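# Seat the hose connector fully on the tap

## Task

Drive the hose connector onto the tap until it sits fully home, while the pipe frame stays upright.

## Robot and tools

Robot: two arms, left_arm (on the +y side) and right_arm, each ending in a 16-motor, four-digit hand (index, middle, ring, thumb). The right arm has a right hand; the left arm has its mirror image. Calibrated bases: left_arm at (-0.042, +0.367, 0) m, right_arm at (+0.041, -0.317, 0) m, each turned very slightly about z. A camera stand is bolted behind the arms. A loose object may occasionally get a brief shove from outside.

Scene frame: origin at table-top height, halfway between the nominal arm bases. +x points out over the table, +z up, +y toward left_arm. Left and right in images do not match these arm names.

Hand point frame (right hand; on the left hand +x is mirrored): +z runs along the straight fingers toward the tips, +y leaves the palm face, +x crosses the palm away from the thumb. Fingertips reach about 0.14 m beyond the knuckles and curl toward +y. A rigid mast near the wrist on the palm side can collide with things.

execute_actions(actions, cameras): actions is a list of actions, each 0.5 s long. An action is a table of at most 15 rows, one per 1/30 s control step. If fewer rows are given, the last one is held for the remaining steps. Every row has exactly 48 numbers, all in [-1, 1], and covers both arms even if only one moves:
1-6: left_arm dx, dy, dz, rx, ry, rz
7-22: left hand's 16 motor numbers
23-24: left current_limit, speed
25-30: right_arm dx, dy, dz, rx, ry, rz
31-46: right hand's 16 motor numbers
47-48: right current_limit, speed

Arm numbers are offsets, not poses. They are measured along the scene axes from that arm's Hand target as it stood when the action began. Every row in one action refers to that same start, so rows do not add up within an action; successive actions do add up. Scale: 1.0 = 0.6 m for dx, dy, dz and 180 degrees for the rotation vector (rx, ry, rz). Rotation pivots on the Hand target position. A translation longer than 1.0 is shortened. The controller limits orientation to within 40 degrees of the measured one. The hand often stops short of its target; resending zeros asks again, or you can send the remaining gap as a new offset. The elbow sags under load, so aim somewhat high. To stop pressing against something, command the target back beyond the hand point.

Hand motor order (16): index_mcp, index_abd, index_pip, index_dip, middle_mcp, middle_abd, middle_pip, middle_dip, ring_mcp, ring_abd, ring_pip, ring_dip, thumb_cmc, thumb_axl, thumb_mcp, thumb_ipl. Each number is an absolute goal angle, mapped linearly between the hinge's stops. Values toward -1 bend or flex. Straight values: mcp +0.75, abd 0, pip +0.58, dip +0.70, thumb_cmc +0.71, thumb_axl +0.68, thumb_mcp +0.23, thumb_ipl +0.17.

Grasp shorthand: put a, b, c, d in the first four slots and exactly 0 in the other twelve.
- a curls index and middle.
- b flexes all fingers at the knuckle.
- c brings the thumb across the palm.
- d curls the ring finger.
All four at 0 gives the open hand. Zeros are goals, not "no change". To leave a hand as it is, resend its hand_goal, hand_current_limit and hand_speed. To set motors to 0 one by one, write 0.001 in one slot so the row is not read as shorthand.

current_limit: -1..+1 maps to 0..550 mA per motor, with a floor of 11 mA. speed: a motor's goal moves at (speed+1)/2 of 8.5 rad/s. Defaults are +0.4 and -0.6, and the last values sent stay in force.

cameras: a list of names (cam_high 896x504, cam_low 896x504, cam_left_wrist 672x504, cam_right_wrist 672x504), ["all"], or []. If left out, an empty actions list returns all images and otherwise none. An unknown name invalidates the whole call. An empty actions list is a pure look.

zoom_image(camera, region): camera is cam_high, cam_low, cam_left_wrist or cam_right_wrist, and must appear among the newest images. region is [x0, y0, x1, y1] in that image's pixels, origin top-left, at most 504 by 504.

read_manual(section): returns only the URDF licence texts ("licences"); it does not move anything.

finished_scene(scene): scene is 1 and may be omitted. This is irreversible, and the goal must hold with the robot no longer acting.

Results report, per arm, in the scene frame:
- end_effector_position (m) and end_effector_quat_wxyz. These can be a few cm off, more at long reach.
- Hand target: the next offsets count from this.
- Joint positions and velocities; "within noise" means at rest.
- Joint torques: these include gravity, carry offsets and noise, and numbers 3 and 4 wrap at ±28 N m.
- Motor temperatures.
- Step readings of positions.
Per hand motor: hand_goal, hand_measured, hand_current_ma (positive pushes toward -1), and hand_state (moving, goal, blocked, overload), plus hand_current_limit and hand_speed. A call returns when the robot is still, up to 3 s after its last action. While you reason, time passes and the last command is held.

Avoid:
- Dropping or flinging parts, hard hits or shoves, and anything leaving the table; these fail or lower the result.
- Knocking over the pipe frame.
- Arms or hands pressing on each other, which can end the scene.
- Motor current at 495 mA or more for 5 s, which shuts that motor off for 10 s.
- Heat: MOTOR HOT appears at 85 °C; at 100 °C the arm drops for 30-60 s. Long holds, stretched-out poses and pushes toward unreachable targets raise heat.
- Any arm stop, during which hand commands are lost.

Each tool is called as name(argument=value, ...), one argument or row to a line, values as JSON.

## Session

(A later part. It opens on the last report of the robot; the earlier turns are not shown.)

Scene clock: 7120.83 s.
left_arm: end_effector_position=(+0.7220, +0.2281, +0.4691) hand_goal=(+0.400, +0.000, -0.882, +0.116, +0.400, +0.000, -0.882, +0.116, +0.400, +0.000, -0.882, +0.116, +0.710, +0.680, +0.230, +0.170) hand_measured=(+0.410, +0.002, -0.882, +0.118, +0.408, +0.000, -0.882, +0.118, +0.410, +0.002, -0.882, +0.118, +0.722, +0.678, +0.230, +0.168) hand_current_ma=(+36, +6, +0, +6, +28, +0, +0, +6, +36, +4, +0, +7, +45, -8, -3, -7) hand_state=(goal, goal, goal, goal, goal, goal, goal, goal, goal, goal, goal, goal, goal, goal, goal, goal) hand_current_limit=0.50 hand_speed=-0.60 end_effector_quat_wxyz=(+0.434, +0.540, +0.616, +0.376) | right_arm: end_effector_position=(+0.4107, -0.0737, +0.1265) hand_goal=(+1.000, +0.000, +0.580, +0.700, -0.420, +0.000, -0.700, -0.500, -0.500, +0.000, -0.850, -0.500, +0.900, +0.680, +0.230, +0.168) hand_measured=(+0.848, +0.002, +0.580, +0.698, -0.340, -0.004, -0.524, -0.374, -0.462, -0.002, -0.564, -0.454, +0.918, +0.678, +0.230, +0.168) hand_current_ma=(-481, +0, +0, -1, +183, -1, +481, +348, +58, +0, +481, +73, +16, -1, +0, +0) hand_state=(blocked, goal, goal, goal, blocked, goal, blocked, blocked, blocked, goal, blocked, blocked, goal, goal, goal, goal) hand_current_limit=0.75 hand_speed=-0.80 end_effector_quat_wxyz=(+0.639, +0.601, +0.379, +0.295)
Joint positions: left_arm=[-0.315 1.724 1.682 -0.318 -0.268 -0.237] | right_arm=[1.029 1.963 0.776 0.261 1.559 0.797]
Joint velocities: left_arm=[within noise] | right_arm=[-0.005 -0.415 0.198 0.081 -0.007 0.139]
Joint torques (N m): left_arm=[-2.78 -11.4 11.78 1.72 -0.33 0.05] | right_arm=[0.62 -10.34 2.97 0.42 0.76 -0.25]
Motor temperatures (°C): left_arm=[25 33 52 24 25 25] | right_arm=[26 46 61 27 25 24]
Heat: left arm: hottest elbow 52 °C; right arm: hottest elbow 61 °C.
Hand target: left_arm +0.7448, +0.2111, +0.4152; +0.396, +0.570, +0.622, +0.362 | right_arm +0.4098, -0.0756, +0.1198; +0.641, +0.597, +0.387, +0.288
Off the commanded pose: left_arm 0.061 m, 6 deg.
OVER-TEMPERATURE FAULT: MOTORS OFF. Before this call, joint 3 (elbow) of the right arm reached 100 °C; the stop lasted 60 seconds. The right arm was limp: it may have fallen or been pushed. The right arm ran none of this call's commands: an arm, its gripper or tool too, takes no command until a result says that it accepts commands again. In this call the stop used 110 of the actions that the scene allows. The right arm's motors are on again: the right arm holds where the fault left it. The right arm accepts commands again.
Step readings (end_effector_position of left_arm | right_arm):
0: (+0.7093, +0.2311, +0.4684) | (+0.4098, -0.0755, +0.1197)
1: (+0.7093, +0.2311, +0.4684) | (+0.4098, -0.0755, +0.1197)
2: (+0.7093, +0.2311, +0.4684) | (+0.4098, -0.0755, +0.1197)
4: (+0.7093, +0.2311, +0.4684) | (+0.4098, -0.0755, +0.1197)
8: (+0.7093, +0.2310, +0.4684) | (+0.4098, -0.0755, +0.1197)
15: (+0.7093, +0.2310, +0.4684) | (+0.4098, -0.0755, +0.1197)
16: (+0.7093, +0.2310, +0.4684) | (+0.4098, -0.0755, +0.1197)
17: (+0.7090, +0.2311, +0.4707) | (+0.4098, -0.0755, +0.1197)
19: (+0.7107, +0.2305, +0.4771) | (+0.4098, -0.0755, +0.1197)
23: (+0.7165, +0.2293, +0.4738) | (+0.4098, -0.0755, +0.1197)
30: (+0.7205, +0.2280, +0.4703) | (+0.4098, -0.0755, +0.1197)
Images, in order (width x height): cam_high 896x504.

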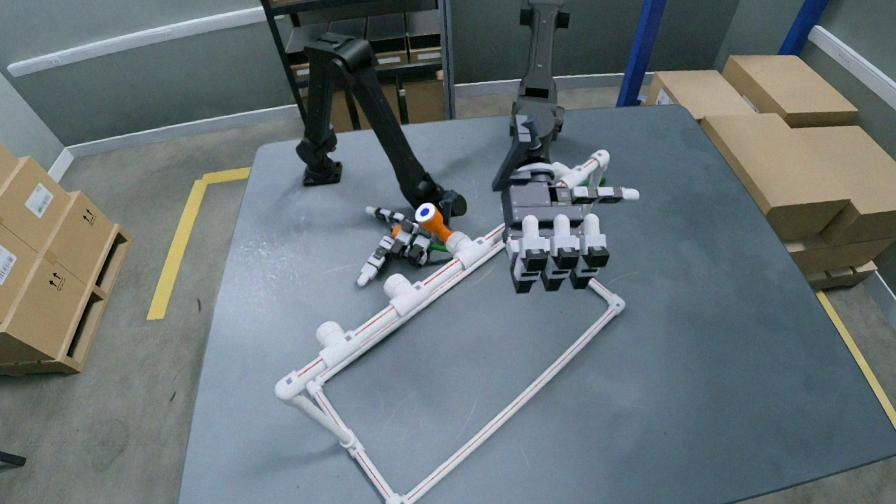

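execute_actions(
  actions=[],
)

zoom_image(
  camera="cam_high",
  region=[340, 190, 480, 290],
)

zoom_image(
  camera="cam_low",
  region=[440, 110, 560, 250],
)

zoom_image(
  camera="cam_right_wrist",
  region=[280, 200, 480, 350],
)

Scene clock: 7132.63 s.
left_arm: end_effector_position=(+0.7220, +0.2281, +0.4691) hand_goal=(+0.400, +0.000, -0.882, +0.116, +0.400, +0.000, -0.882, +0.116, +0.400, +0.000, -0.882, +0.116, +0.710, +0.680, +0.230, +0.170) hand_measured=(+0.410, +0.002, -0.882, +0.118, +0.408, +0.000, -0.882, +0.118, +0.410, +0.002, -0.882, +0.118, +0.722, +0.678, +0.230, +0.168) hand_current_ma=(+36, +6, +0, +6, +28, +0, +0, +6, +36, +4, +0, +7, +45, -8, -3, -7) hand_state=(goal, goal, goal, goal, goal, goal, goal, goal, goal, goal, goal, goal, goal, goal, goal, goal) hand_current_limit=0.50 hand_speed=-0.60 end_effector_quat_wxyz=(+0.434, +0.540, +0.616, +0.376) | right_arm: end_effector_position=(+0.4107, -0.0737, +0.1286) hand_goal=(+1.000, +0.000, +0.580, +0.700, -0.420, +0.000, -0.700, -0.500, -0.500, +0.000, -0.850, -0.500, +0.900, +0.680, +0.230, +0.168) hand_measured=(+0.886, +0.002, +0.580, +0.698, -0.340, -0.004, -0.524, -0.374, -0.462, -0.002, -0.564, -0.454, +0.916, +0.678, +0.230, +0.168) hand_current_ma=(-326, +0, +0, -1, +183, -1, +481, +348, +58, +0, +481, +73, +15, -1, +0, +0) hand_state=(blocked, goal, goal, goal, blocked, goal, blocked, blocked, blocked, goal, blocked, blocked, goal, goal, goal, goal) hand_current_limit=0.75 hand_speed=-0.80 end_effector_quat_wxyz=(+0.639, +0.600, +0.380, +0.294)
Joint positions: left_arm=[-0.315 1.724 1.682 -0.318 -0.268 -0.237] | right_arm=[1.029 1.957 0.774 0.261 1.559 0.788]
Joint velocities: within noise
Joint torques (N m): left_arm=[-2.9 -11.34 11.77 1.73 -0.33 0.05] | right_arm=[0.79 -11.11 3.29 0.27 0.73 -0.12]
Motor temperatures (°C): left_arm=[25 33 52 24 25 25] | right_arm=[26 46 58 27 26 24]
Heat: left arm: hottest elbow 52 °C; right arm: hottest elbow 58 °C.
Hand target: left_arm +0.7448, +0.2111, +0.4152; +0.396, +0.570, +0.622, +0.362 | right_arm +0.4098, -0.0756, +0.1198; +0.641, +0.597, +0.387, +0.288
Off the commanded pose: left_arm 0.061 m, 6 deg.
joint read past its limit (right arm) — joint 5 (wrist yaw), upper limit.
camera_calibration:
cam_left_wrist: T_world_to_cam=[[-0.205829, -0.84091, -0.500504, 0.54406], [-0.879981, 0.382792, -0.281253, 0.63276], [0.428097, 0.382544, -0.818775, 0.115121], [0, 0, 0, 1]] pos_world=[0.619517, 0.171252, 0.544528]
cam_right_wrist: T_world_to_cam=[[-0.405549, -0.522924, 0.74972, 0.0578801], [-0.871598, -0.0258916, -0.489537, 0.373594], [0.275402, -0.851986, -0.44528, 0.011643], [0, 0, 0, 1]] pos_world=[0.345891, 0.0498595, 0.144679]

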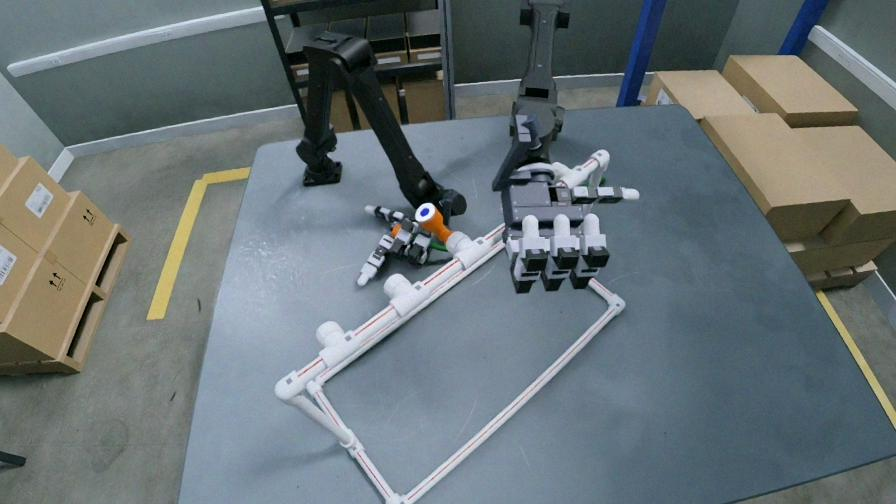

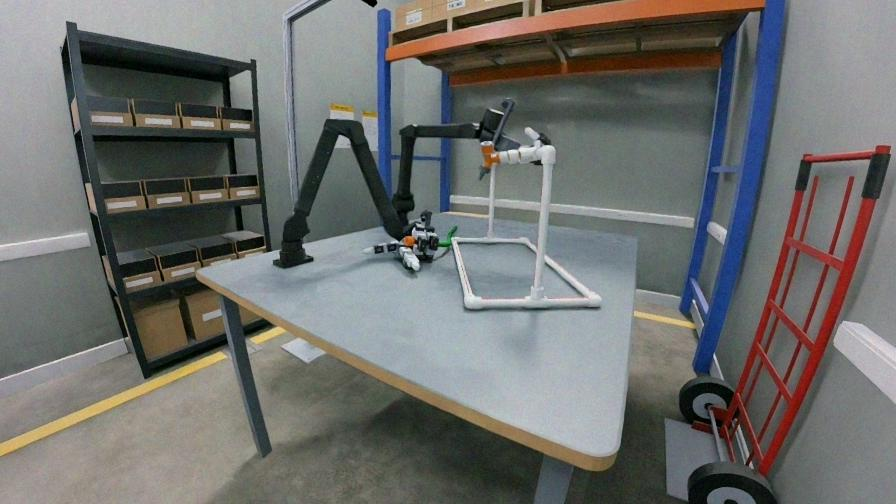

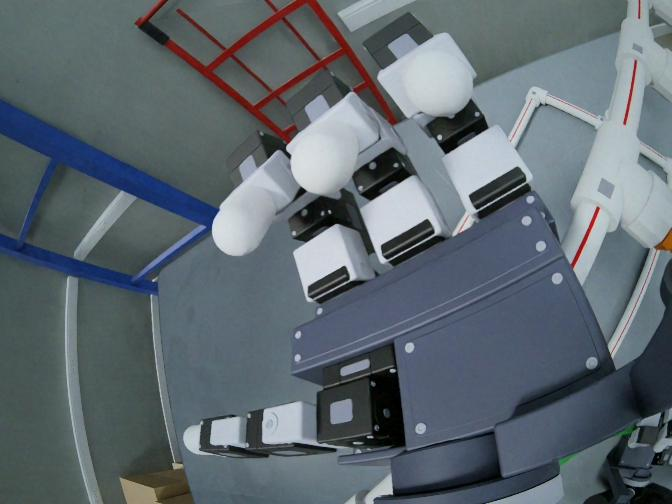

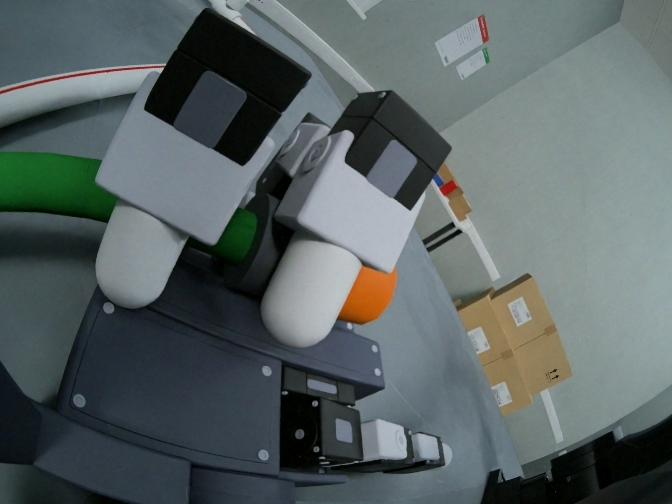

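Scaled by 3.600 from the camera's 896x504 image, which has a finer 1280x720 frame.

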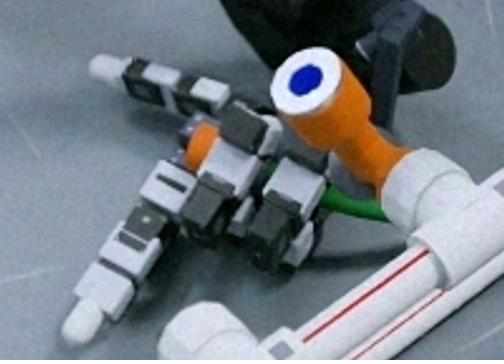

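Scaled by 3.600 from the camera's 896x504 image, which has a finer 1280x720 frame.

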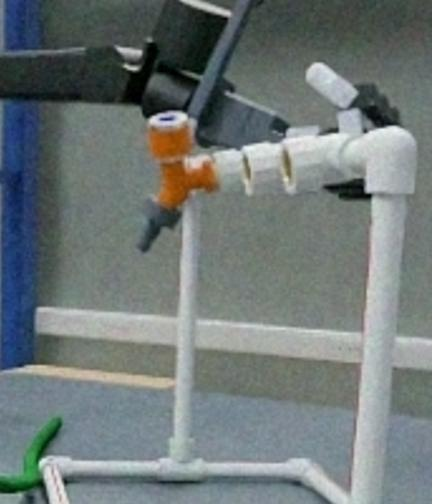

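Scaled by 2.520 from the camera's 672x504 image, which has a finer 960x720 frame.

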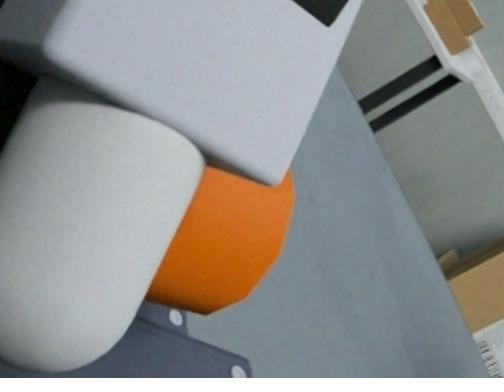

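execute_actions(
  actions=[
    [[0,0,0.12,0,0,0,0.4,0,-0.883,0.116,0.4,0,-0.883,0.116,0.4,0,-0.883,0.116,0.71,0.68,0.23,0.17,0.5,-0.6,0,0,0.02,0,0,0,0.8,0,0.58,0.7,-0.42,0,-0.7,-0.5,-0.5,0,-0.85,-0.5,0.9,0.68,0.23,0.168,0.75,-0.8],[0,0.01,0.22,0,0,0,0.4,0,-0.883,0.116,0.4,0,-0.883,0.116,0.4,0,-0.883,0.116,0.71,0.68,0.23,0.17,0.5,-0.6,0,0,0.03,0,0,0,0.8,0,0.58,0.7,-0.42,0,-0.7,-0.5,-0.5,0,-0.85,-0.5,0.9,0.68,0.23,0.168,0.75,-0.8]],
    [[-0.06,0.03,0.06,0,-0.03,0,0.4,0,-0.883,0.116,0.4,0,-0.883,0.116,0.4,0,-0.883,0.116,0.71,0.68,0.23,0.17,0.5,-0.6,0,0,0.02,0,0,0,0.8,0,0.58,0.7,-0.42,0,-0.7,-0.5,-0.5,0,-0.85,-0.5,0.9,0.68,0.23,0.168,0.75,-0.8],[-0.133,0.06,0.1,0,-0.05,0,0.4,0,-0.883,0.116,0.4,0,-0.883,0.116,0.4,0,-0.883,0.116,0.71,0.68,0.23,0.17,0.5,-0.6,0,0,0.05,0,0,0,0.8,0,0.58,0.7,-0.42,0,-0.7,-0.5,-0.5,0,-0.85,-0.5,0.9,0.68,0.23,0.168,0.75,-0.8]],
    [[-0.1,0.05,0,0,-0.03,0,0.4,0,-0.883,0.116,0.4,0,-0.883,0.116,0.4,0,-0.883,0.116,0.71,0.68,0.23,0.17,0.5,-0.6,0,0,0,0,0,0,0.8,0,0.58,0.7,-0.42,0,-0.7,-0.5,-0.5,0,-0.85,-0.5,0.9,0.68,0.23,0.168,0.75,-0.8],[-0.22,0.083,-0.06,0,-0.065,0,0.4,0,-0.883,0.116,0.4,0,-0.883,0.116,0.4,0,-0.883,0.116,0.71,0.68,0.23,0.17,0.5,-0.6,0,0,0,0,0,0,0.8,0,0.58,0.7,-0.42,0,-0.7,-0.5,-0.5,0,-0.85,-0.5,0.9,0.68,0.23,0.168,0.75,-0.8]],
  ],
  cameras=["cam_left_wrist", "cam_right_wrist", "cam_high"],
)

zoom_image(
  camera="cam_left_wrist",
  region=[560, 20, 672, 200],
)

Scene clock: 7159.03 s.
left_arm: end_effector_position=(+0.5371, +0.2971, +0.5534) hand_goal=(+0.400, +0.000, -0.882, +0.116, +0.400, +0.000, -0.882, +0.116, +0.400, +0.000, -0.882, +0.116, +0.710, +0.680, +0.230, +0.170) hand_measured=(+0.410, +0.002, -0.882, +0.118, +0.408, +0.000, -0.882, +0.118, +0.410, +0.002, -0.882, +0.118, +0.722, +0.678, +0.230, +0.168) hand_current_ma=(+36, +6, +0, +6, +28, +0, +0, +6, +36, +4, +0, +7, +42, -8, -3, -6) hand_state=(goal, goal, goal, goal, goal, goal, goal, goal, goal, goal, goal, goal, goal, goal, goal, goal) hand_current_limit=0.50 hand_speed=-0.60 end_effector_quat_wxyz=(+0.490, +0.506, +0.553, +0.446) | right_arm: end_effector_position=(+0.4097, -0.0744, +0.1630) hand_goal=(+0.800, +0.000, +0.580, +0.700, -0.420, +0.000, -0.700, -0.500, -0.500, +0.000, -0.850, -0.500, +0.900, +0.680, +0.230, +0.168) hand_measured=(+0.822, +0.002, +0.580, +0.698, -0.340, -0.006, -0.524, -0.374, -0.462, -0.002, -0.564, -0.454, +0.916, +0.678, +0.230, +0.168) hand_current_ma=(+25, +0, +0, -1, +183, -2, +481, +348, +58, +0, +481, +73, +15, -1, +0, +0) hand_state=(blocked, goal, goal, goal, blocked, goal, blocked, blocked, blocked, goal, blocked, blocked, goal, goal, goal, goal) hand_current_limit=0.75 hand_speed=-0.80 end_effector_quat_wxyz=(+0.638, +0.598, +0.388, +0.291)
Joint positions: left_arm=[-0.27 1.214 1.196 -0.11 -0.241 -0.121] | right_arm=[1.032 1.85 0.752 0.216 1.55 0.734]
Joint torques (N m): left_arm=[-0.85 -10.29 12.36 4.05 -0.01 -0.01] | right_arm=[1.03 -12.63 4.15 0.25 1.06 -0.23]
Heat: left arm: hottest elbow 53 °C; right arm: hottest elbow 54 °C.
Hand target: left_arm +0.5331, +0.3029, +0.5712; +0.501, +0.496, +0.541, +0.458 | right_arm +0.4098, -0.0755, +0.1678; +0.641, +0.597, +0.387, +0.288
Off the commanded pose: left_arm 0.019 m, 3 deg | right_arm 0.005 m, 1 deg.
Step readings (end_effector_position of left_arm | right_arm):
0: (+0.7220, +0.2281, +0.4691) | (+0.4107, -0.0737, +0.1286)
1: (+0.7220, +0.2281, +0.4696) | (+0.4107, -0.0737, +0.1286)
2: (+0.7224, +0.2280, +0.4716) | (+0.4108, -0.0736, +0.1286)
4: (+0.7261, +0.2262, +0.4726) | (+0.4108, -0.0735, +0.1292)
8: (+0.7350, +0.2218, +0.4797) | (+0.4097, -0.0743, +0.1291)
15: (+0.7354, +0.2216, +0.5167) | (+0.4094, -0.0746, +0.1291)
16: (+0.7350, +0.2217, +0.5218) | (+0.4094, -0.0746, +0.1292)
17: (+0.7345, +0.2218, +0.5243) | (+0.4096, -0.0744, +0.1296)
19: (+0.7279, +0.2234, +0.5313) | (+0.4097, -0.0745, +0.1330)
23: (+0.7037, +0.2326, +0.5408) | (+0.4093, -0.0751, +0.1493)
30: (+0.6696, +0.2441, +0.5921) | (+0.4096, -0.0746, +0.1630)
31: (+0.6665, +0.2452, +0.5971) | (+0.4096, -0.0745, +0.1630)
32: (+0.6624, +0.2471, +0.5996) | (+0.4097, -0.0745, +0.1630)
34: (+0.6429, +0.2550, +0.5894) | (+0.4097, -0.0744, +0.1630)
38: (+0.5905, +0.2778, +0.5495) | (+0.4097, -0.0744, +0.1630)
45: (+0.5426, +0.2981, +0.5505) | (+0.4097, -0.0744, +0.1630)
camera_calibration:
cam_left_wrist: T_world_to_cam=[[-0.0923466, -0.816037, -0.570575, 0.576691], [-0.794502, 0.405792, -0.451775, 0.508845], [0.600199, 0.411603, -0.685816, 0.0621865], [0, 0, 0, 1]] pos_world=[0.420209, 0.23852, 0.601577]
cam_right_wrist: T_world_to_cam=[[-0.39097, -0.520678, 0.758971, 0.0239674], [-0.877624, -0.0375816, -0.477875, 0.389243], [0.277342, -0.852926, -0.442266, 0.0252514], [0, 0, 0, 1]] pos_world=[0.343976, 0.0486452, 0.178986]
Images, in order (width x height): cam_high 896x504, cam_left_wrist 672x504, cam_right_wrist 672x504.

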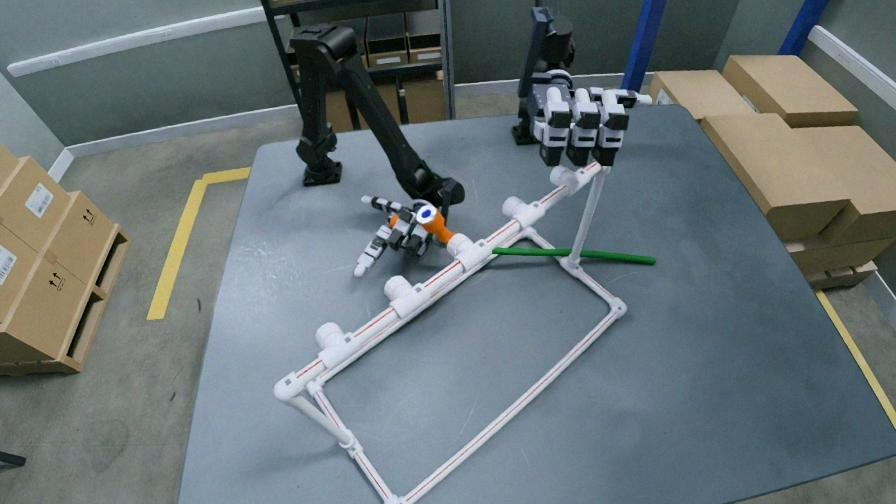

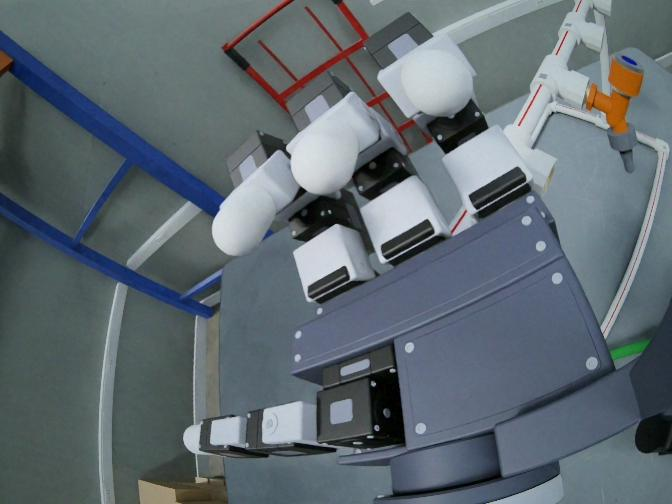

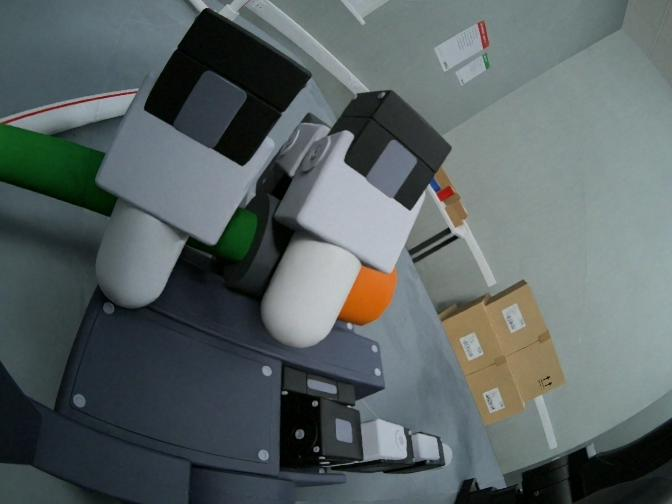

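Scaled by 2.800 from the camera's 672x504 image, which has a finer 960x720 frame.

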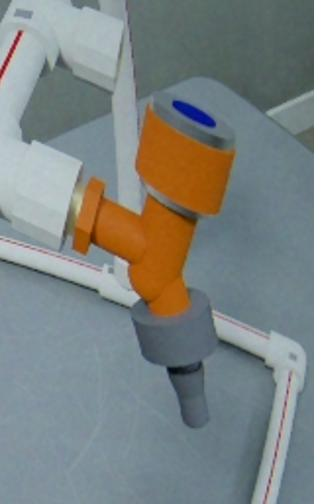

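execute_actions(
  actions=[],
  cameras=["all"],
)

Scene clock: 7208.33 s.
left_arm: end_effector_position=(+0.5371, +0.2971, +0.5534) hand_goal=(+0.400, +0.000, -0.882, +0.116, +0.400, +0.000, -0.882, +0.116, +0.400, +0.000, -0.882, +0.116, +0.710, +0.680, +0.230, +0.170) hand_measured=(+0.410, +0.002, -0.882, +0.118, +0.408, +0.000, -0.882, +0.118, +0.410, +0.002, -0.882, +0.118, +0.722, +0.678, +0.230, +0.168) hand_current_ma=(+36, +6, +0, +6, +28, +0, +0, +6, +36, +4, +0, +7, +42, -8, -3, -6) hand_state=(goal, goal, goal, goal, goal, goal, goal, goal, goal, goal, goal, goal, goal, goal, goal, goal) hand_current_limit=0.50 hand_speed=-0.60 end_effector_quat_wxyz=(+0.490, +0.506, +0.553, +0.446) | right_arm: end_effector_position=(+0.4097, -0.0744, +0.1630) hand_goal=(+0.800, +0.000, +0.580, +0.700, -0.420, +0.000, -0.700, -0.500, -0.500, +0.000, -0.850, -0.500, +0.900, +0.680, +0.230, +0.168) hand_measured=(+0.822, +0.002, +0.580, +0.698, -0.340, -0.006, -0.524, -0.374, -0.462, -0.002, -0.564, -0.454, +0.916, +0.678, +0.230, +0.168) hand_current_ma=(+25, +0, +0, -1, +183, -2, +481, +348, +58, +0, +481, +73, +15, -1, +0, +0) hand_state=(blocked, goal, goal, goal, blocked, goal, blocked, blocked, blocked, goal, blocked, blocked, goal, goal, goal, goal) hand_current_limit=0.75 hand_speed=-0.80 end_effector_quat_wxyz=(+0.638, +0.598, +0.388, +0.291)
Joint positions: left_arm=[-0.27 1.214 1.196 -0.11 -0.241 -0.121] | right_arm=[1.032 1.85 0.752 0.216 1.55 0.734]
Joint velocities: within noise
Joint torques (N m): left_arm=[-0.91 -10.23 12.37 4.04 -0.02 0] | right_arm=[0.85 -12.22 4.25 0.17 1.06 -0.27]
Motor temperatures (°C): left_arm=[25 32 49 25 25 25] | right_arm=[26 45 51 27 28 24]
Heat: left arm: hottest elbow 49 °C; right arm: hottest elbow 51 °C.
Hand target: left_arm +0.5331, +0.3029, +0.5711; +0.501, +0.496, +0.541, +0.458 | right_arm +0.4098, -0.0755, +0.1678; +0.641, +0.597, +0.387, +0.288
Off the commanded pose: left_arm 0.019 m, 3 deg | right_arm 0.005 m, 1 deg.
camera_calibration:
cam_left_wrist: T_world_to_cam=[[-0.0923847, -0.8158, -0.570908, 0.576768], [-0.794521, 0.405987, -0.451565, 0.508721], [0.600168, 0.411881, -0.685677, 0.0620908], [0, 0, 0, 1]] pos_world=[0.420209, 0.238419, 0.601577]
cam_right_wrist: T_world_to_cam=[[-0.39097, -0.520678, 0.758971, 0.0239674], [-0.877624, -0.0375816, -0.477875, 0.389243], [0.277342, -0.852926, -0.442266, 0.0252514], [0, 0, 0, 1]] pos_world=[0.343976, 0.0486452, 0.178986]

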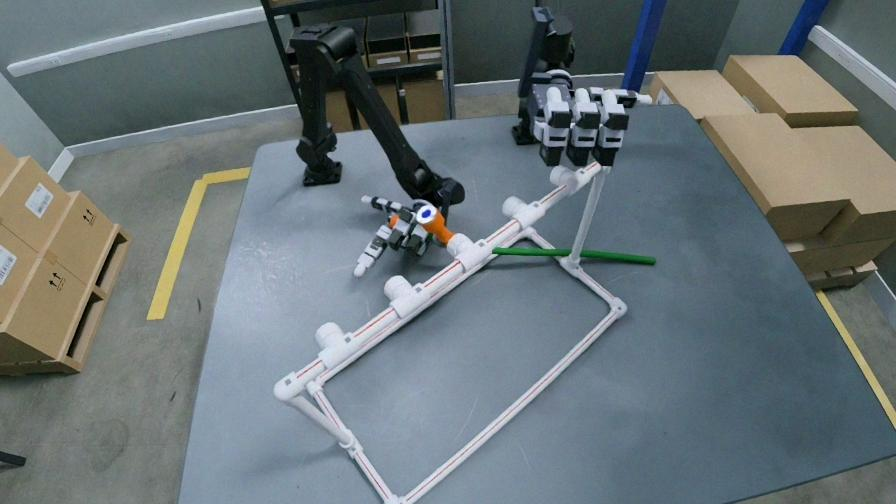

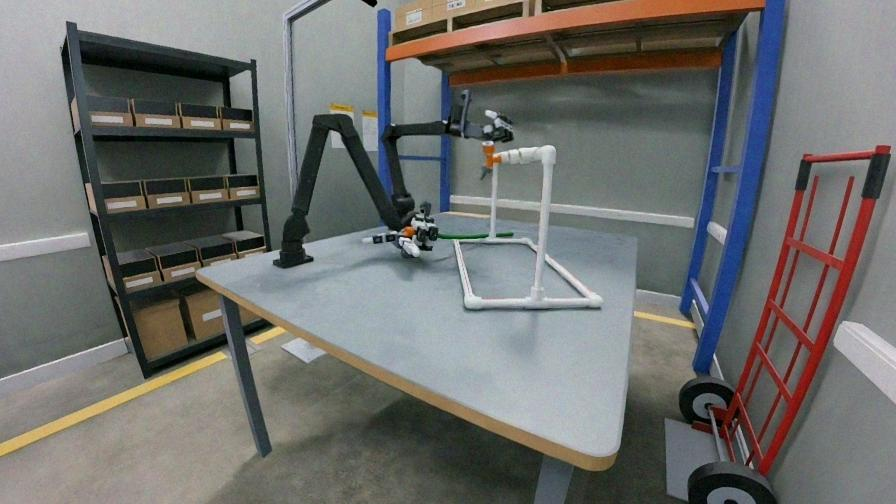

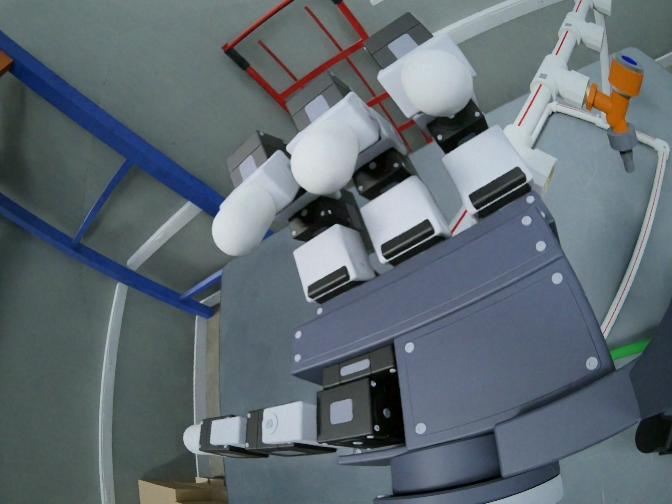

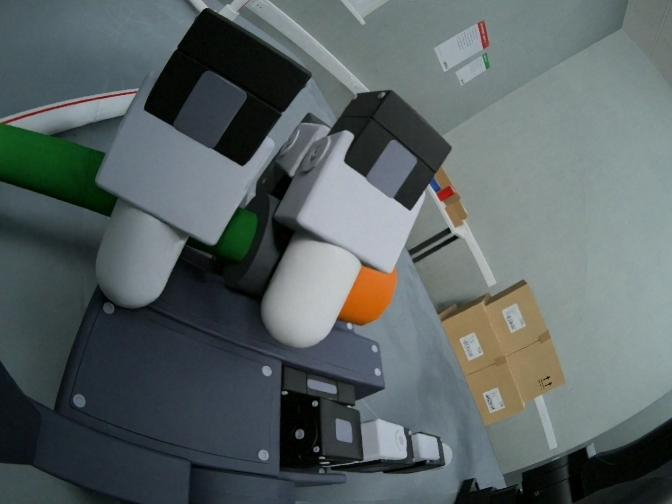

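zoom_image(
  camera="cam_left_wrist",
  region=[575, 40, 672, 180],
)

zoom_image(
  camera="cam_right_wrist",
  region=[200, 180, 460, 380],
)

zoom_image(
  camera="cam_high",
  region=[340, 160, 500, 280],
)

Scaled by 3.600 from the camera's 672x504 image, which has a finer 960x720 frame.

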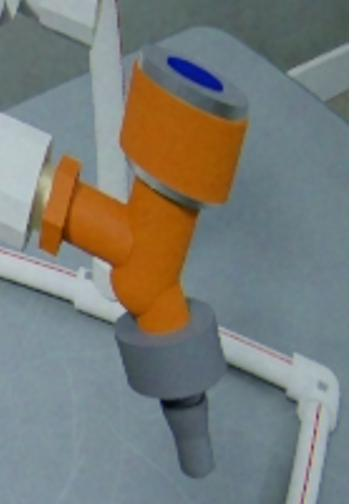

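Scaled by 1.938 from the camera's 672x504 image, which has a finer 960x720 frame.

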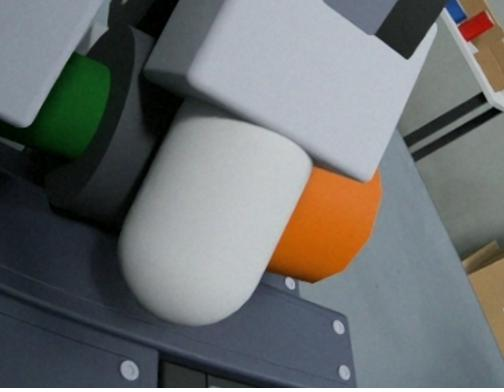

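Scaled by 3.150 from the camera's 896x504 image, which has a finer 1280x720 frame.

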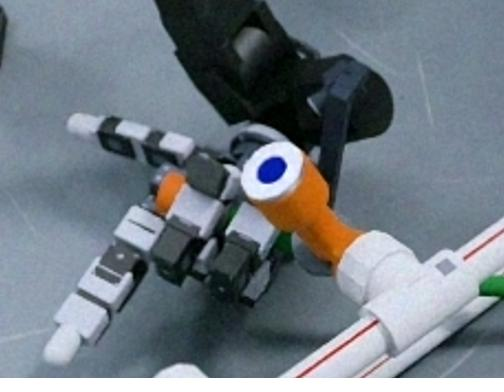

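execute_actions(
  actions=[
    [[0,0,0,0,0,0,0.4,0,-0.883,0.116,0.4,0,-0.883,0.116,0.4,0,-0.883,0.116,0.71,0.68,0.23,0.17,0.5,-0.6,0.015,0.01,0.03,-0.05,0.021,0.05,0.8,0,0.58,0.7,-0.42,0,-0.7,-0.5,-0.5,0,-0.85,-0.5,0.9,0.68,0.23,0.168,0.75,-0.8],[0,0,0,0,0,0,0.4,0,-0.883,0.116,0.4,0,-0.883,0.116,0.4,0,-0.883,0.116,0.71,0.68,0.23,0.17,0.5,-0.6,0.03,0.02,0.06,-0.1,0.042,0.1,0.8,0,0.58,0.7,-0.42,0,-0.7,-0.5,-0.5,0,-0.85,-0.5,0.9,0.68,0.23,0.168,0.75,-0.8]],
    [[0,0,0,0,0,0,0.4,0,-0.883,0.116,0.4,0,-0.883,0.116,0.4,0,-0.883,0.116,0.71,0.68,0.23,0.17,0.5,-0.6,0.015,0.01,0.03,-0.05,0.021,0.05,0.8,0,0.58,0.7,-0.42,0,-0.7,-0.5,-0.5,0,-0.85,-0.5,0.9,0.68,0.23,0.168,0.75,-0.8],[0,0,0,0,0,0,0.4,0,-0.883,0.116,0.4,0,-0.883,0.116,0.4,0,-0.883,0.116,0.71,0.68,0.23,0.17,0.5,-0.6,0.03,0.02,0.06,-0.1,0.042,0.1,0.8,0,0.58,0.7,-0.42,0,-0.7,-0.5,-0.5,0,-0.85,-0.5,0.9,0.68,0.23,0.168,0.75,-0.8]],
  ],
  cameras=["cam_high", "cam_right_wrist"],
)

Scene clock: 7559.63 s.
left_arm: end_effector_position=(+0.5369, +0.2970, +0.5557) hand_goal=(+0.400, +0.000, -0.882, +0.116, +0.400, +0.000, -0.882, +0.116, +0.400, +0.000, -0.882, +0.116, +0.710, +0.680, +0.230, +0.170) hand_measured=(+0.410, +0.002, -0.882, +0.118, +0.408, +0.000, -0.882, +0.118, +0.410, +0.002, -0.882, +0.118, +0.722, +0.678, +0.230, +0.168) hand_current_ma=(+36, +6, +0, +6, +28, +0, +0, +6, +36, +4, +0, +7, +42, -8, -3, -6) hand_state=(goal, goal, goal, goal, goal, goal, goal, goal, goal, goal, goal, goal, goal, goal, goal, goal) hand_current_limit=0.50 hand_speed=-0.60 end_effector_quat_wxyz=(+0.493, +0.505, +0.550, +0.446) | right_arm: end_effector_position=(+0.4407, -0.0521, +0.2448) hand_goal=(+0.800, +0.000, +0.580, +0.700, -0.420, +0.000, -0.700, -0.500, -0.500, +0.000, -0.850, -0.500, +0.900, +0.680, +0.230, +0.168) hand_measured=(+0.816, +0.000, +0.580, +0.698, -0.348, -0.006, -0.524, -0.374, -0.462, -0.002, -0.564, -0.454, +0.916, +0.678, +0.230, +0.168) hand_current_ma=(+14, +0, +0, -1, +161, -3, +481, +348, +58, +0, +481, +73, +15, -1, +0, +0) hand_state=(goal, goal, goal, goal, blocked, goal, blocked, blocked, blocked, goal, blocked, blocked, goal, goal, goal, goal) hand_current_limit=0.75 hand_speed=-0.80 end_effector_quat_wxyz=(+0.588, +0.324, +0.705, +0.228)
Joint positions: left_arm=[-0.268 1.214 1.196 -0.101 -0.235 -0.12] | right_arm=[0.876 1.314 0.469 0.524 0.869 -0.522]
Joint torques (N m): left_arm=[-0.85 -10.11 12.22 4.01 -0.01 0] | right_arm=[0.09 -6.65 6.3 2.29 0.24 -0.38]
Motor temperatures (°C): left_arm=[25 32 51 25 25 25] | right_arm=[26 45 44 26 30 24]
Heat: left arm: hottest elbow 51 °C; right arm: hottest shoulder 45 °C.
Hand target: left_arm +0.5331, +0.3028, +0.5711; +0.501, +0.496, +0.541, +0.458 | right_arm +0.4458, -0.0516, +0.2397; +0.618, +0.259, +0.696, +0.259
Off the commanded pose: left_arm 0.017 m, 2 deg | right_arm 0.007 m, 9 deg.
Step readings (end_effector_position of left_arm | right_arm):
0: (+0.5371, +0.2971, +0.5534) | (+0.4097, -0.0744, +0.1630)
1: (+0.5371, +0.2971, +0.5534) | (+0.4098, -0.0743, +0.1629)
2: (+0.5371, +0.2970, +0.5536) | (+0.4114, -0.0733, +0.1621)
4: (+0.5371, +0.2967, +0.5542) | (+0.4175, -0.0699, +0.1603)
8: (+0.5370, +0.2969, +0.5553) | (+0.4202, -0.0696, +0.1806)
15: (+0.5369, +0.2970, +0.5557) | (+0.4240, -0.0629, +0.2076)
16: (+0.5369, +0.2970, +0.5557) | (+0.4243, -0.0620, +0.2061)
17: (+0.5369, +0.2970, +0.5557) | (+0.4255, -0.0602, +0.2027)
19: (+0.5369, +0.2970, +0.5557) | (+0.4298, -0.0544, +0.1963)
23: (+0.5369, +0.2970, +0.5557) | (+0.4337, -0.0535, +0.2169)
30: (+0.5369, +0.2970, +0.5557) | (+0.4404, -0.0540, +0.2523)
camera_calibration:
cam_right_wrist: T_world_to_cam=[[0.135387, -0.0940563, 0.986318, -0.279648], [-0.759096, -0.649606, 0.0422505, 0.244867], [0.636744, -0.754431, -0.159346, -0.150684], [0, 0, 0, 1]] pos_world=[0.319685, 0.019084, 0.241465]
Images, in order (width x height): cam_high 896x504, cam_right_wrist 672x504.

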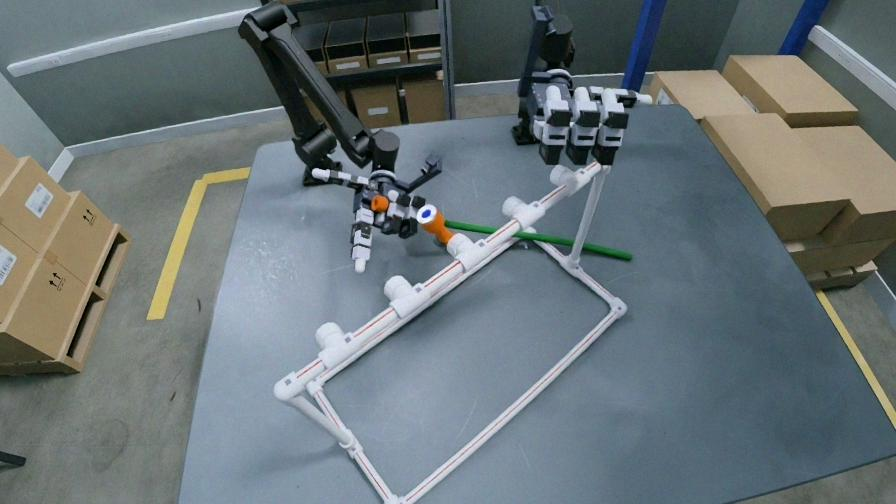

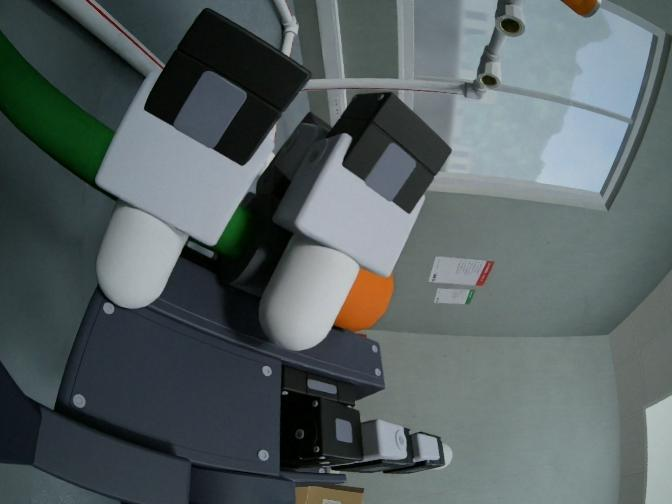

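zoom_image(
  camera="cam_high",
  region=[350, 175, 410, 225],
)

Scaled by 8.400 from the camera's 896x504 image, which has a finer 1280x720 frame.

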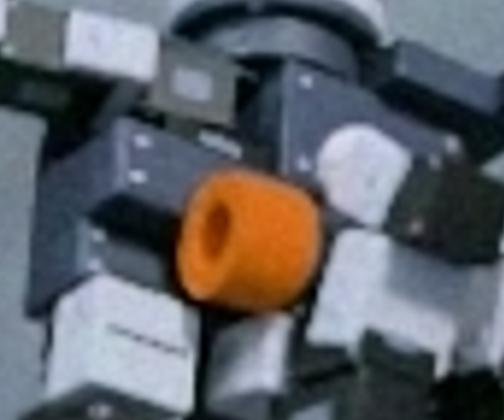

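execute_actions(
  actions=[
    [[0,0,0,0,0,0,0.4,0,-0.883,0.116,0.4,0,-0.883,0.116,0.4,0,-0.883,0.116,0.71,0.68,0.23,0.17,0.5,-0.6,0.022,0.03,0.01,-0.05,0.021,0.05,0.8,0,0.58,0.7,-0.42,0,-0.7,-0.5,-0.5,0,-0.85,-0.5,0.9,0.68,0.23,0.168,0.75,-0.8],[0,0,0,0,0,0,0.4,0,-0.883,0.116,0.4,0,-0.883,0.116,0.4,0,-0.883,0.116,0.71,0.68,0.23,0.17,0.5,-0.6,0.045,0.06,0.02,-0.1,0.042,0.1,0.8,0,0.58,0.7,-0.42,0,-0.7,-0.5,-0.5,0,-0.85,-0.5,0.9,0.68,0.23,0.168,0.75,-0.8]],
    [[0,0,0,0,0,0,0.4,0,-0.883,0.116,0.4,0,-0.883,0.116,0.4,0,-0.883,0.116,0.71,0.68,0.23,0.17,0.5,-0.6,0.022,0.03,0.01,-0.05,0.021,0.05,0.8,0,0.58,0.7,-0.42,0,-0.7,-0.5,-0.5,0,-0.85,-0.5,0.9,0.68,0.23,0.168,0.75,-0.8],[0,0,0,0,0,0,0.4,0,-0.883,0.116,0.4,0,-0.883,0.116,0.4,0,-0.883,0.116,0.71,0.68,0.23,0.17,0.5,-0.6,0.045,0.06,0.02,-0.1,0.042,0.1,0.8,0,0.58,0.7,-0.42,0,-0.7,-0.5,-0.5,0,-0.85,-0.5,0.9,0.68,0.23,0.168,0.75,-0.8]],
  ],
  cameras=["cam_high", "cam_right_wrist", "cam_left_wrist"],
)

zoom_image(
  camera="cam_high",
  region=[370, 170, 450, 240],
)

Scene clock: 7593.47 s.
left_arm: end_effector_position=(+0.5369, +0.2970, +0.5557) hand_goal=(+0.400, +0.000, -0.882, +0.116, +0.400, +0.000, -0.882, +0.116, +0.400, +0.000, -0.882, +0.116, +0.710, +0.680, +0.230, +0.170) hand_measured=(+0.410, +0.002, -0.882, +0.118, +0.408, +0.000, -0.882, +0.118, +0.410, +0.002, -0.882, +0.118, +0.722, +0.678, +0.230, +0.168) hand_current_ma=(+36, +6, +0, +6, +28, +0, +0, +6, +36, +4, +0, +7, +42, -8, -3, -6) hand_state=(goal, goal, goal, goal, goal, goal, goal, goal, goal, goal, goal, goal, goal, goal, goal, goal) hand_current_limit=0.50 hand_speed=-0.60 end_effector_quat_wxyz=(+0.493, +0.505, +0.550, +0.446) | right_arm: end_effector_position=(+0.4904, +0.0106, +0.2493) hand_goal=(+0.800, +0.000, +0.580, +0.700, -0.420, +0.000, -0.700, -0.500, -0.500, +0.000, -0.850, -0.500, +0.900, +0.680, +0.230, +0.168) hand_measured=(+0.806, -0.002, +0.580, +0.698, -0.348, -0.008, -0.524, -0.374, -0.462, -0.002, -0.564, -0.454, +0.912, +0.678, +0.230, +0.168) hand_current_ma=(+2, +0, +0, -1, +161, -3, +481, +348, +58, +0, +481, +73, +8, -1, +0, +0) hand_state=(goal, goal, goal, goal, blocked, goal, blocked, blocked, blocked, goal, blocked, blocked, goal, goal, goal, goal) hand_current_limit=0.75 hand_speed=-0.80 end_effector_quat_wxyz=(+0.458, -0.107, +0.863, +0.186)
Joint positions: left_arm=[-0.268 1.214 1.196 -0.101 -0.235 -0.12] | right_arm=[0.527 1.277 0.804 -0.065 -0.02 -1.32]
Joint torques (N m): left_arm=[-0.91 -10.05 12.23 4.05 -0.01 0] | right_arm=[1.14 -7.59 12.83 0.95 -0.2 -0.49]
Heat: left arm: hottest elbow 51 °C; right arm: hottest elbow 46 °C.
Hand target: left_arm +0.5331, +0.3028, +0.5711; +0.501, +0.496, +0.541, +0.458 | right_arm +0.4998, +0.0206, +0.2639; +0.464, -0.133, +0.858, +0.175
Off the commanded pose: left_arm 0.017 m, 2 deg | right_arm 0.020 m, 3 deg.
Step readings (end_effector_position of left_arm | right_arm):
0: (+0.5369, +0.2970, +0.5557) | (+0.4407, -0.0521, +0.2447)
1: (+0.5369, +0.2970, +0.5557) | (+0.4406, -0.0510, +0.2445)
2: (+0.5369, +0.2970, +0.5557) | (+0.4413, -0.0450, +0.2433)
4: (+0.5369, +0.2970, +0.5557) | (+0.4436, -0.0307, +0.2387)
8: (+0.5369, +0.2970, +0.5557) | (+0.4515, -0.0276, +0.2363)
15: (+0.5369, +0.2970, +0.5557) | (+0.4650, -0.0320, +0.2363)
16: (+0.5369, +0.2970, +0.5557) | (+0.4649, -0.0300, +0.2360)
17: (+0.5369, +0.2970, +0.5557) | (+0.4637, -0.0248, +0.2345)
19: (+0.5369, +0.2970, +0.5557) | (+0.4631, -0.0137, +0.2311)
23: (+0.5369, +0.2970, +0.5557) | (+0.4759, -0.0005, +0.2448)
30: (+0.5369, +0.2970, +0.5557) | (+0.4924, +0.0075, +0.2695)
camera_calibration:
cam_left_wrist: T_world_to_cam=[[-0.0907261, -0.816289, -0.570475, 0.57706], [-0.788601, 0.408716, -0.459413, 0.510097], [0.608176, 0.408196, -0.680807, 0.0579079], [0, 0, 0, 1]] pos_world=[0.419399, 0.238925, 0.602968]
cam_right_wrist: T_world_to_cam=[[0.141683, 0.578728, 0.803119, -0.249555], [-0.0987807, -0.798988, 0.593178, -0.136337], [0.984971, -0.163376, -0.0560359, -0.336987], [0, 0, 0, 1]] pos_world=[0.353813, -0.0195621, 0.262411]
Images, in order (width x height): cam_high 896x504, cam_left_wrist 672x504, cam_right_wrist 672x504.

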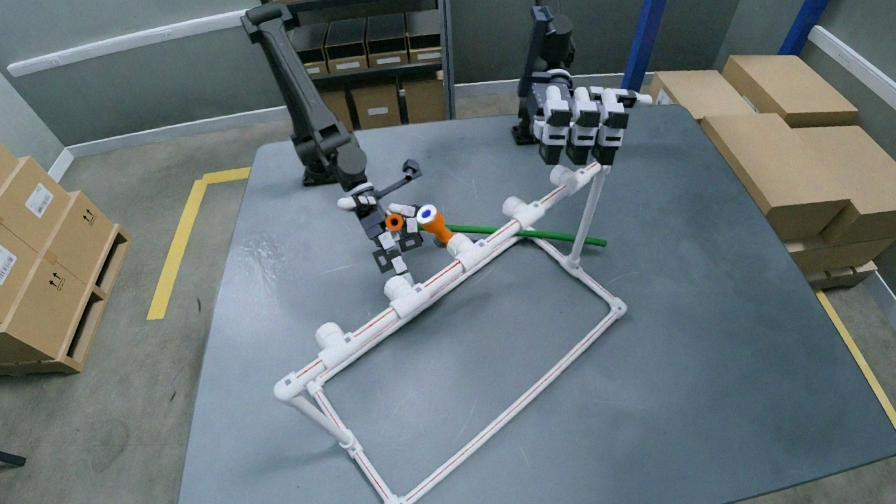

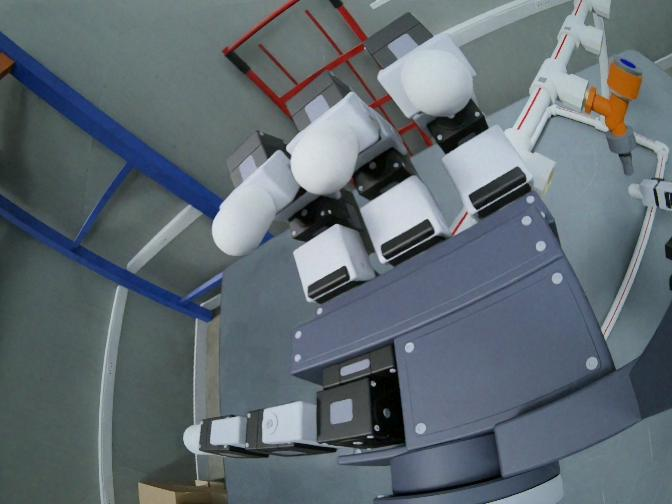

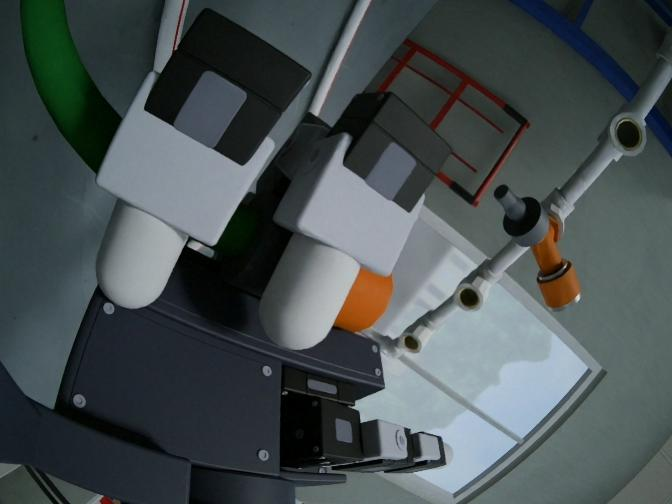

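Scaled by 6.300 from the camera's 896x504 image, which has a finer 1280x720 frame.

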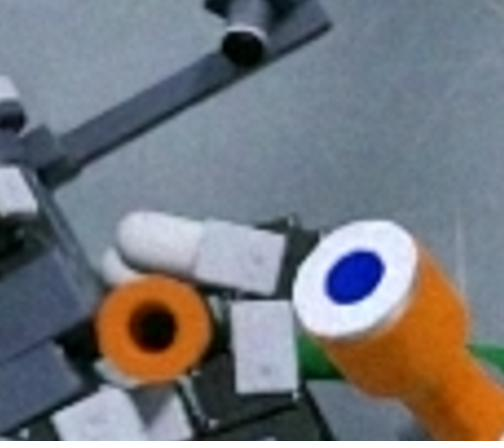

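zoom_image(
  camera="cam_right_wrist",
  region=[460, 160, 600, 320],
)

zoom_image(
  camera="cam_high",
  region=[380, 208, 410, 238],
)

Scaled by 3.150 from the camera's 672x504 image, which has a finer 960x720 frame.

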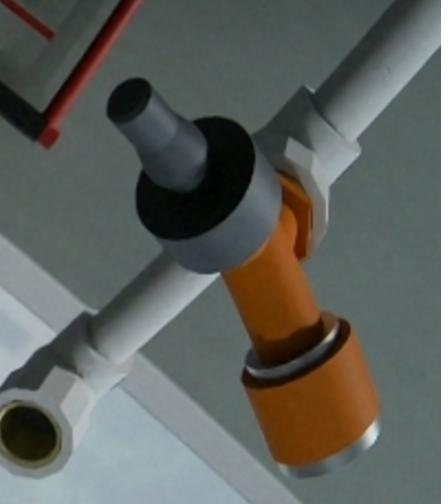

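Scaled by 16.800 from the camera's 896x504 image, which has a finer 1280x720 frame.

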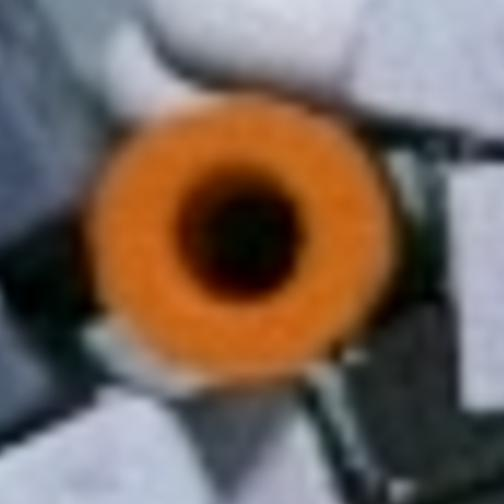

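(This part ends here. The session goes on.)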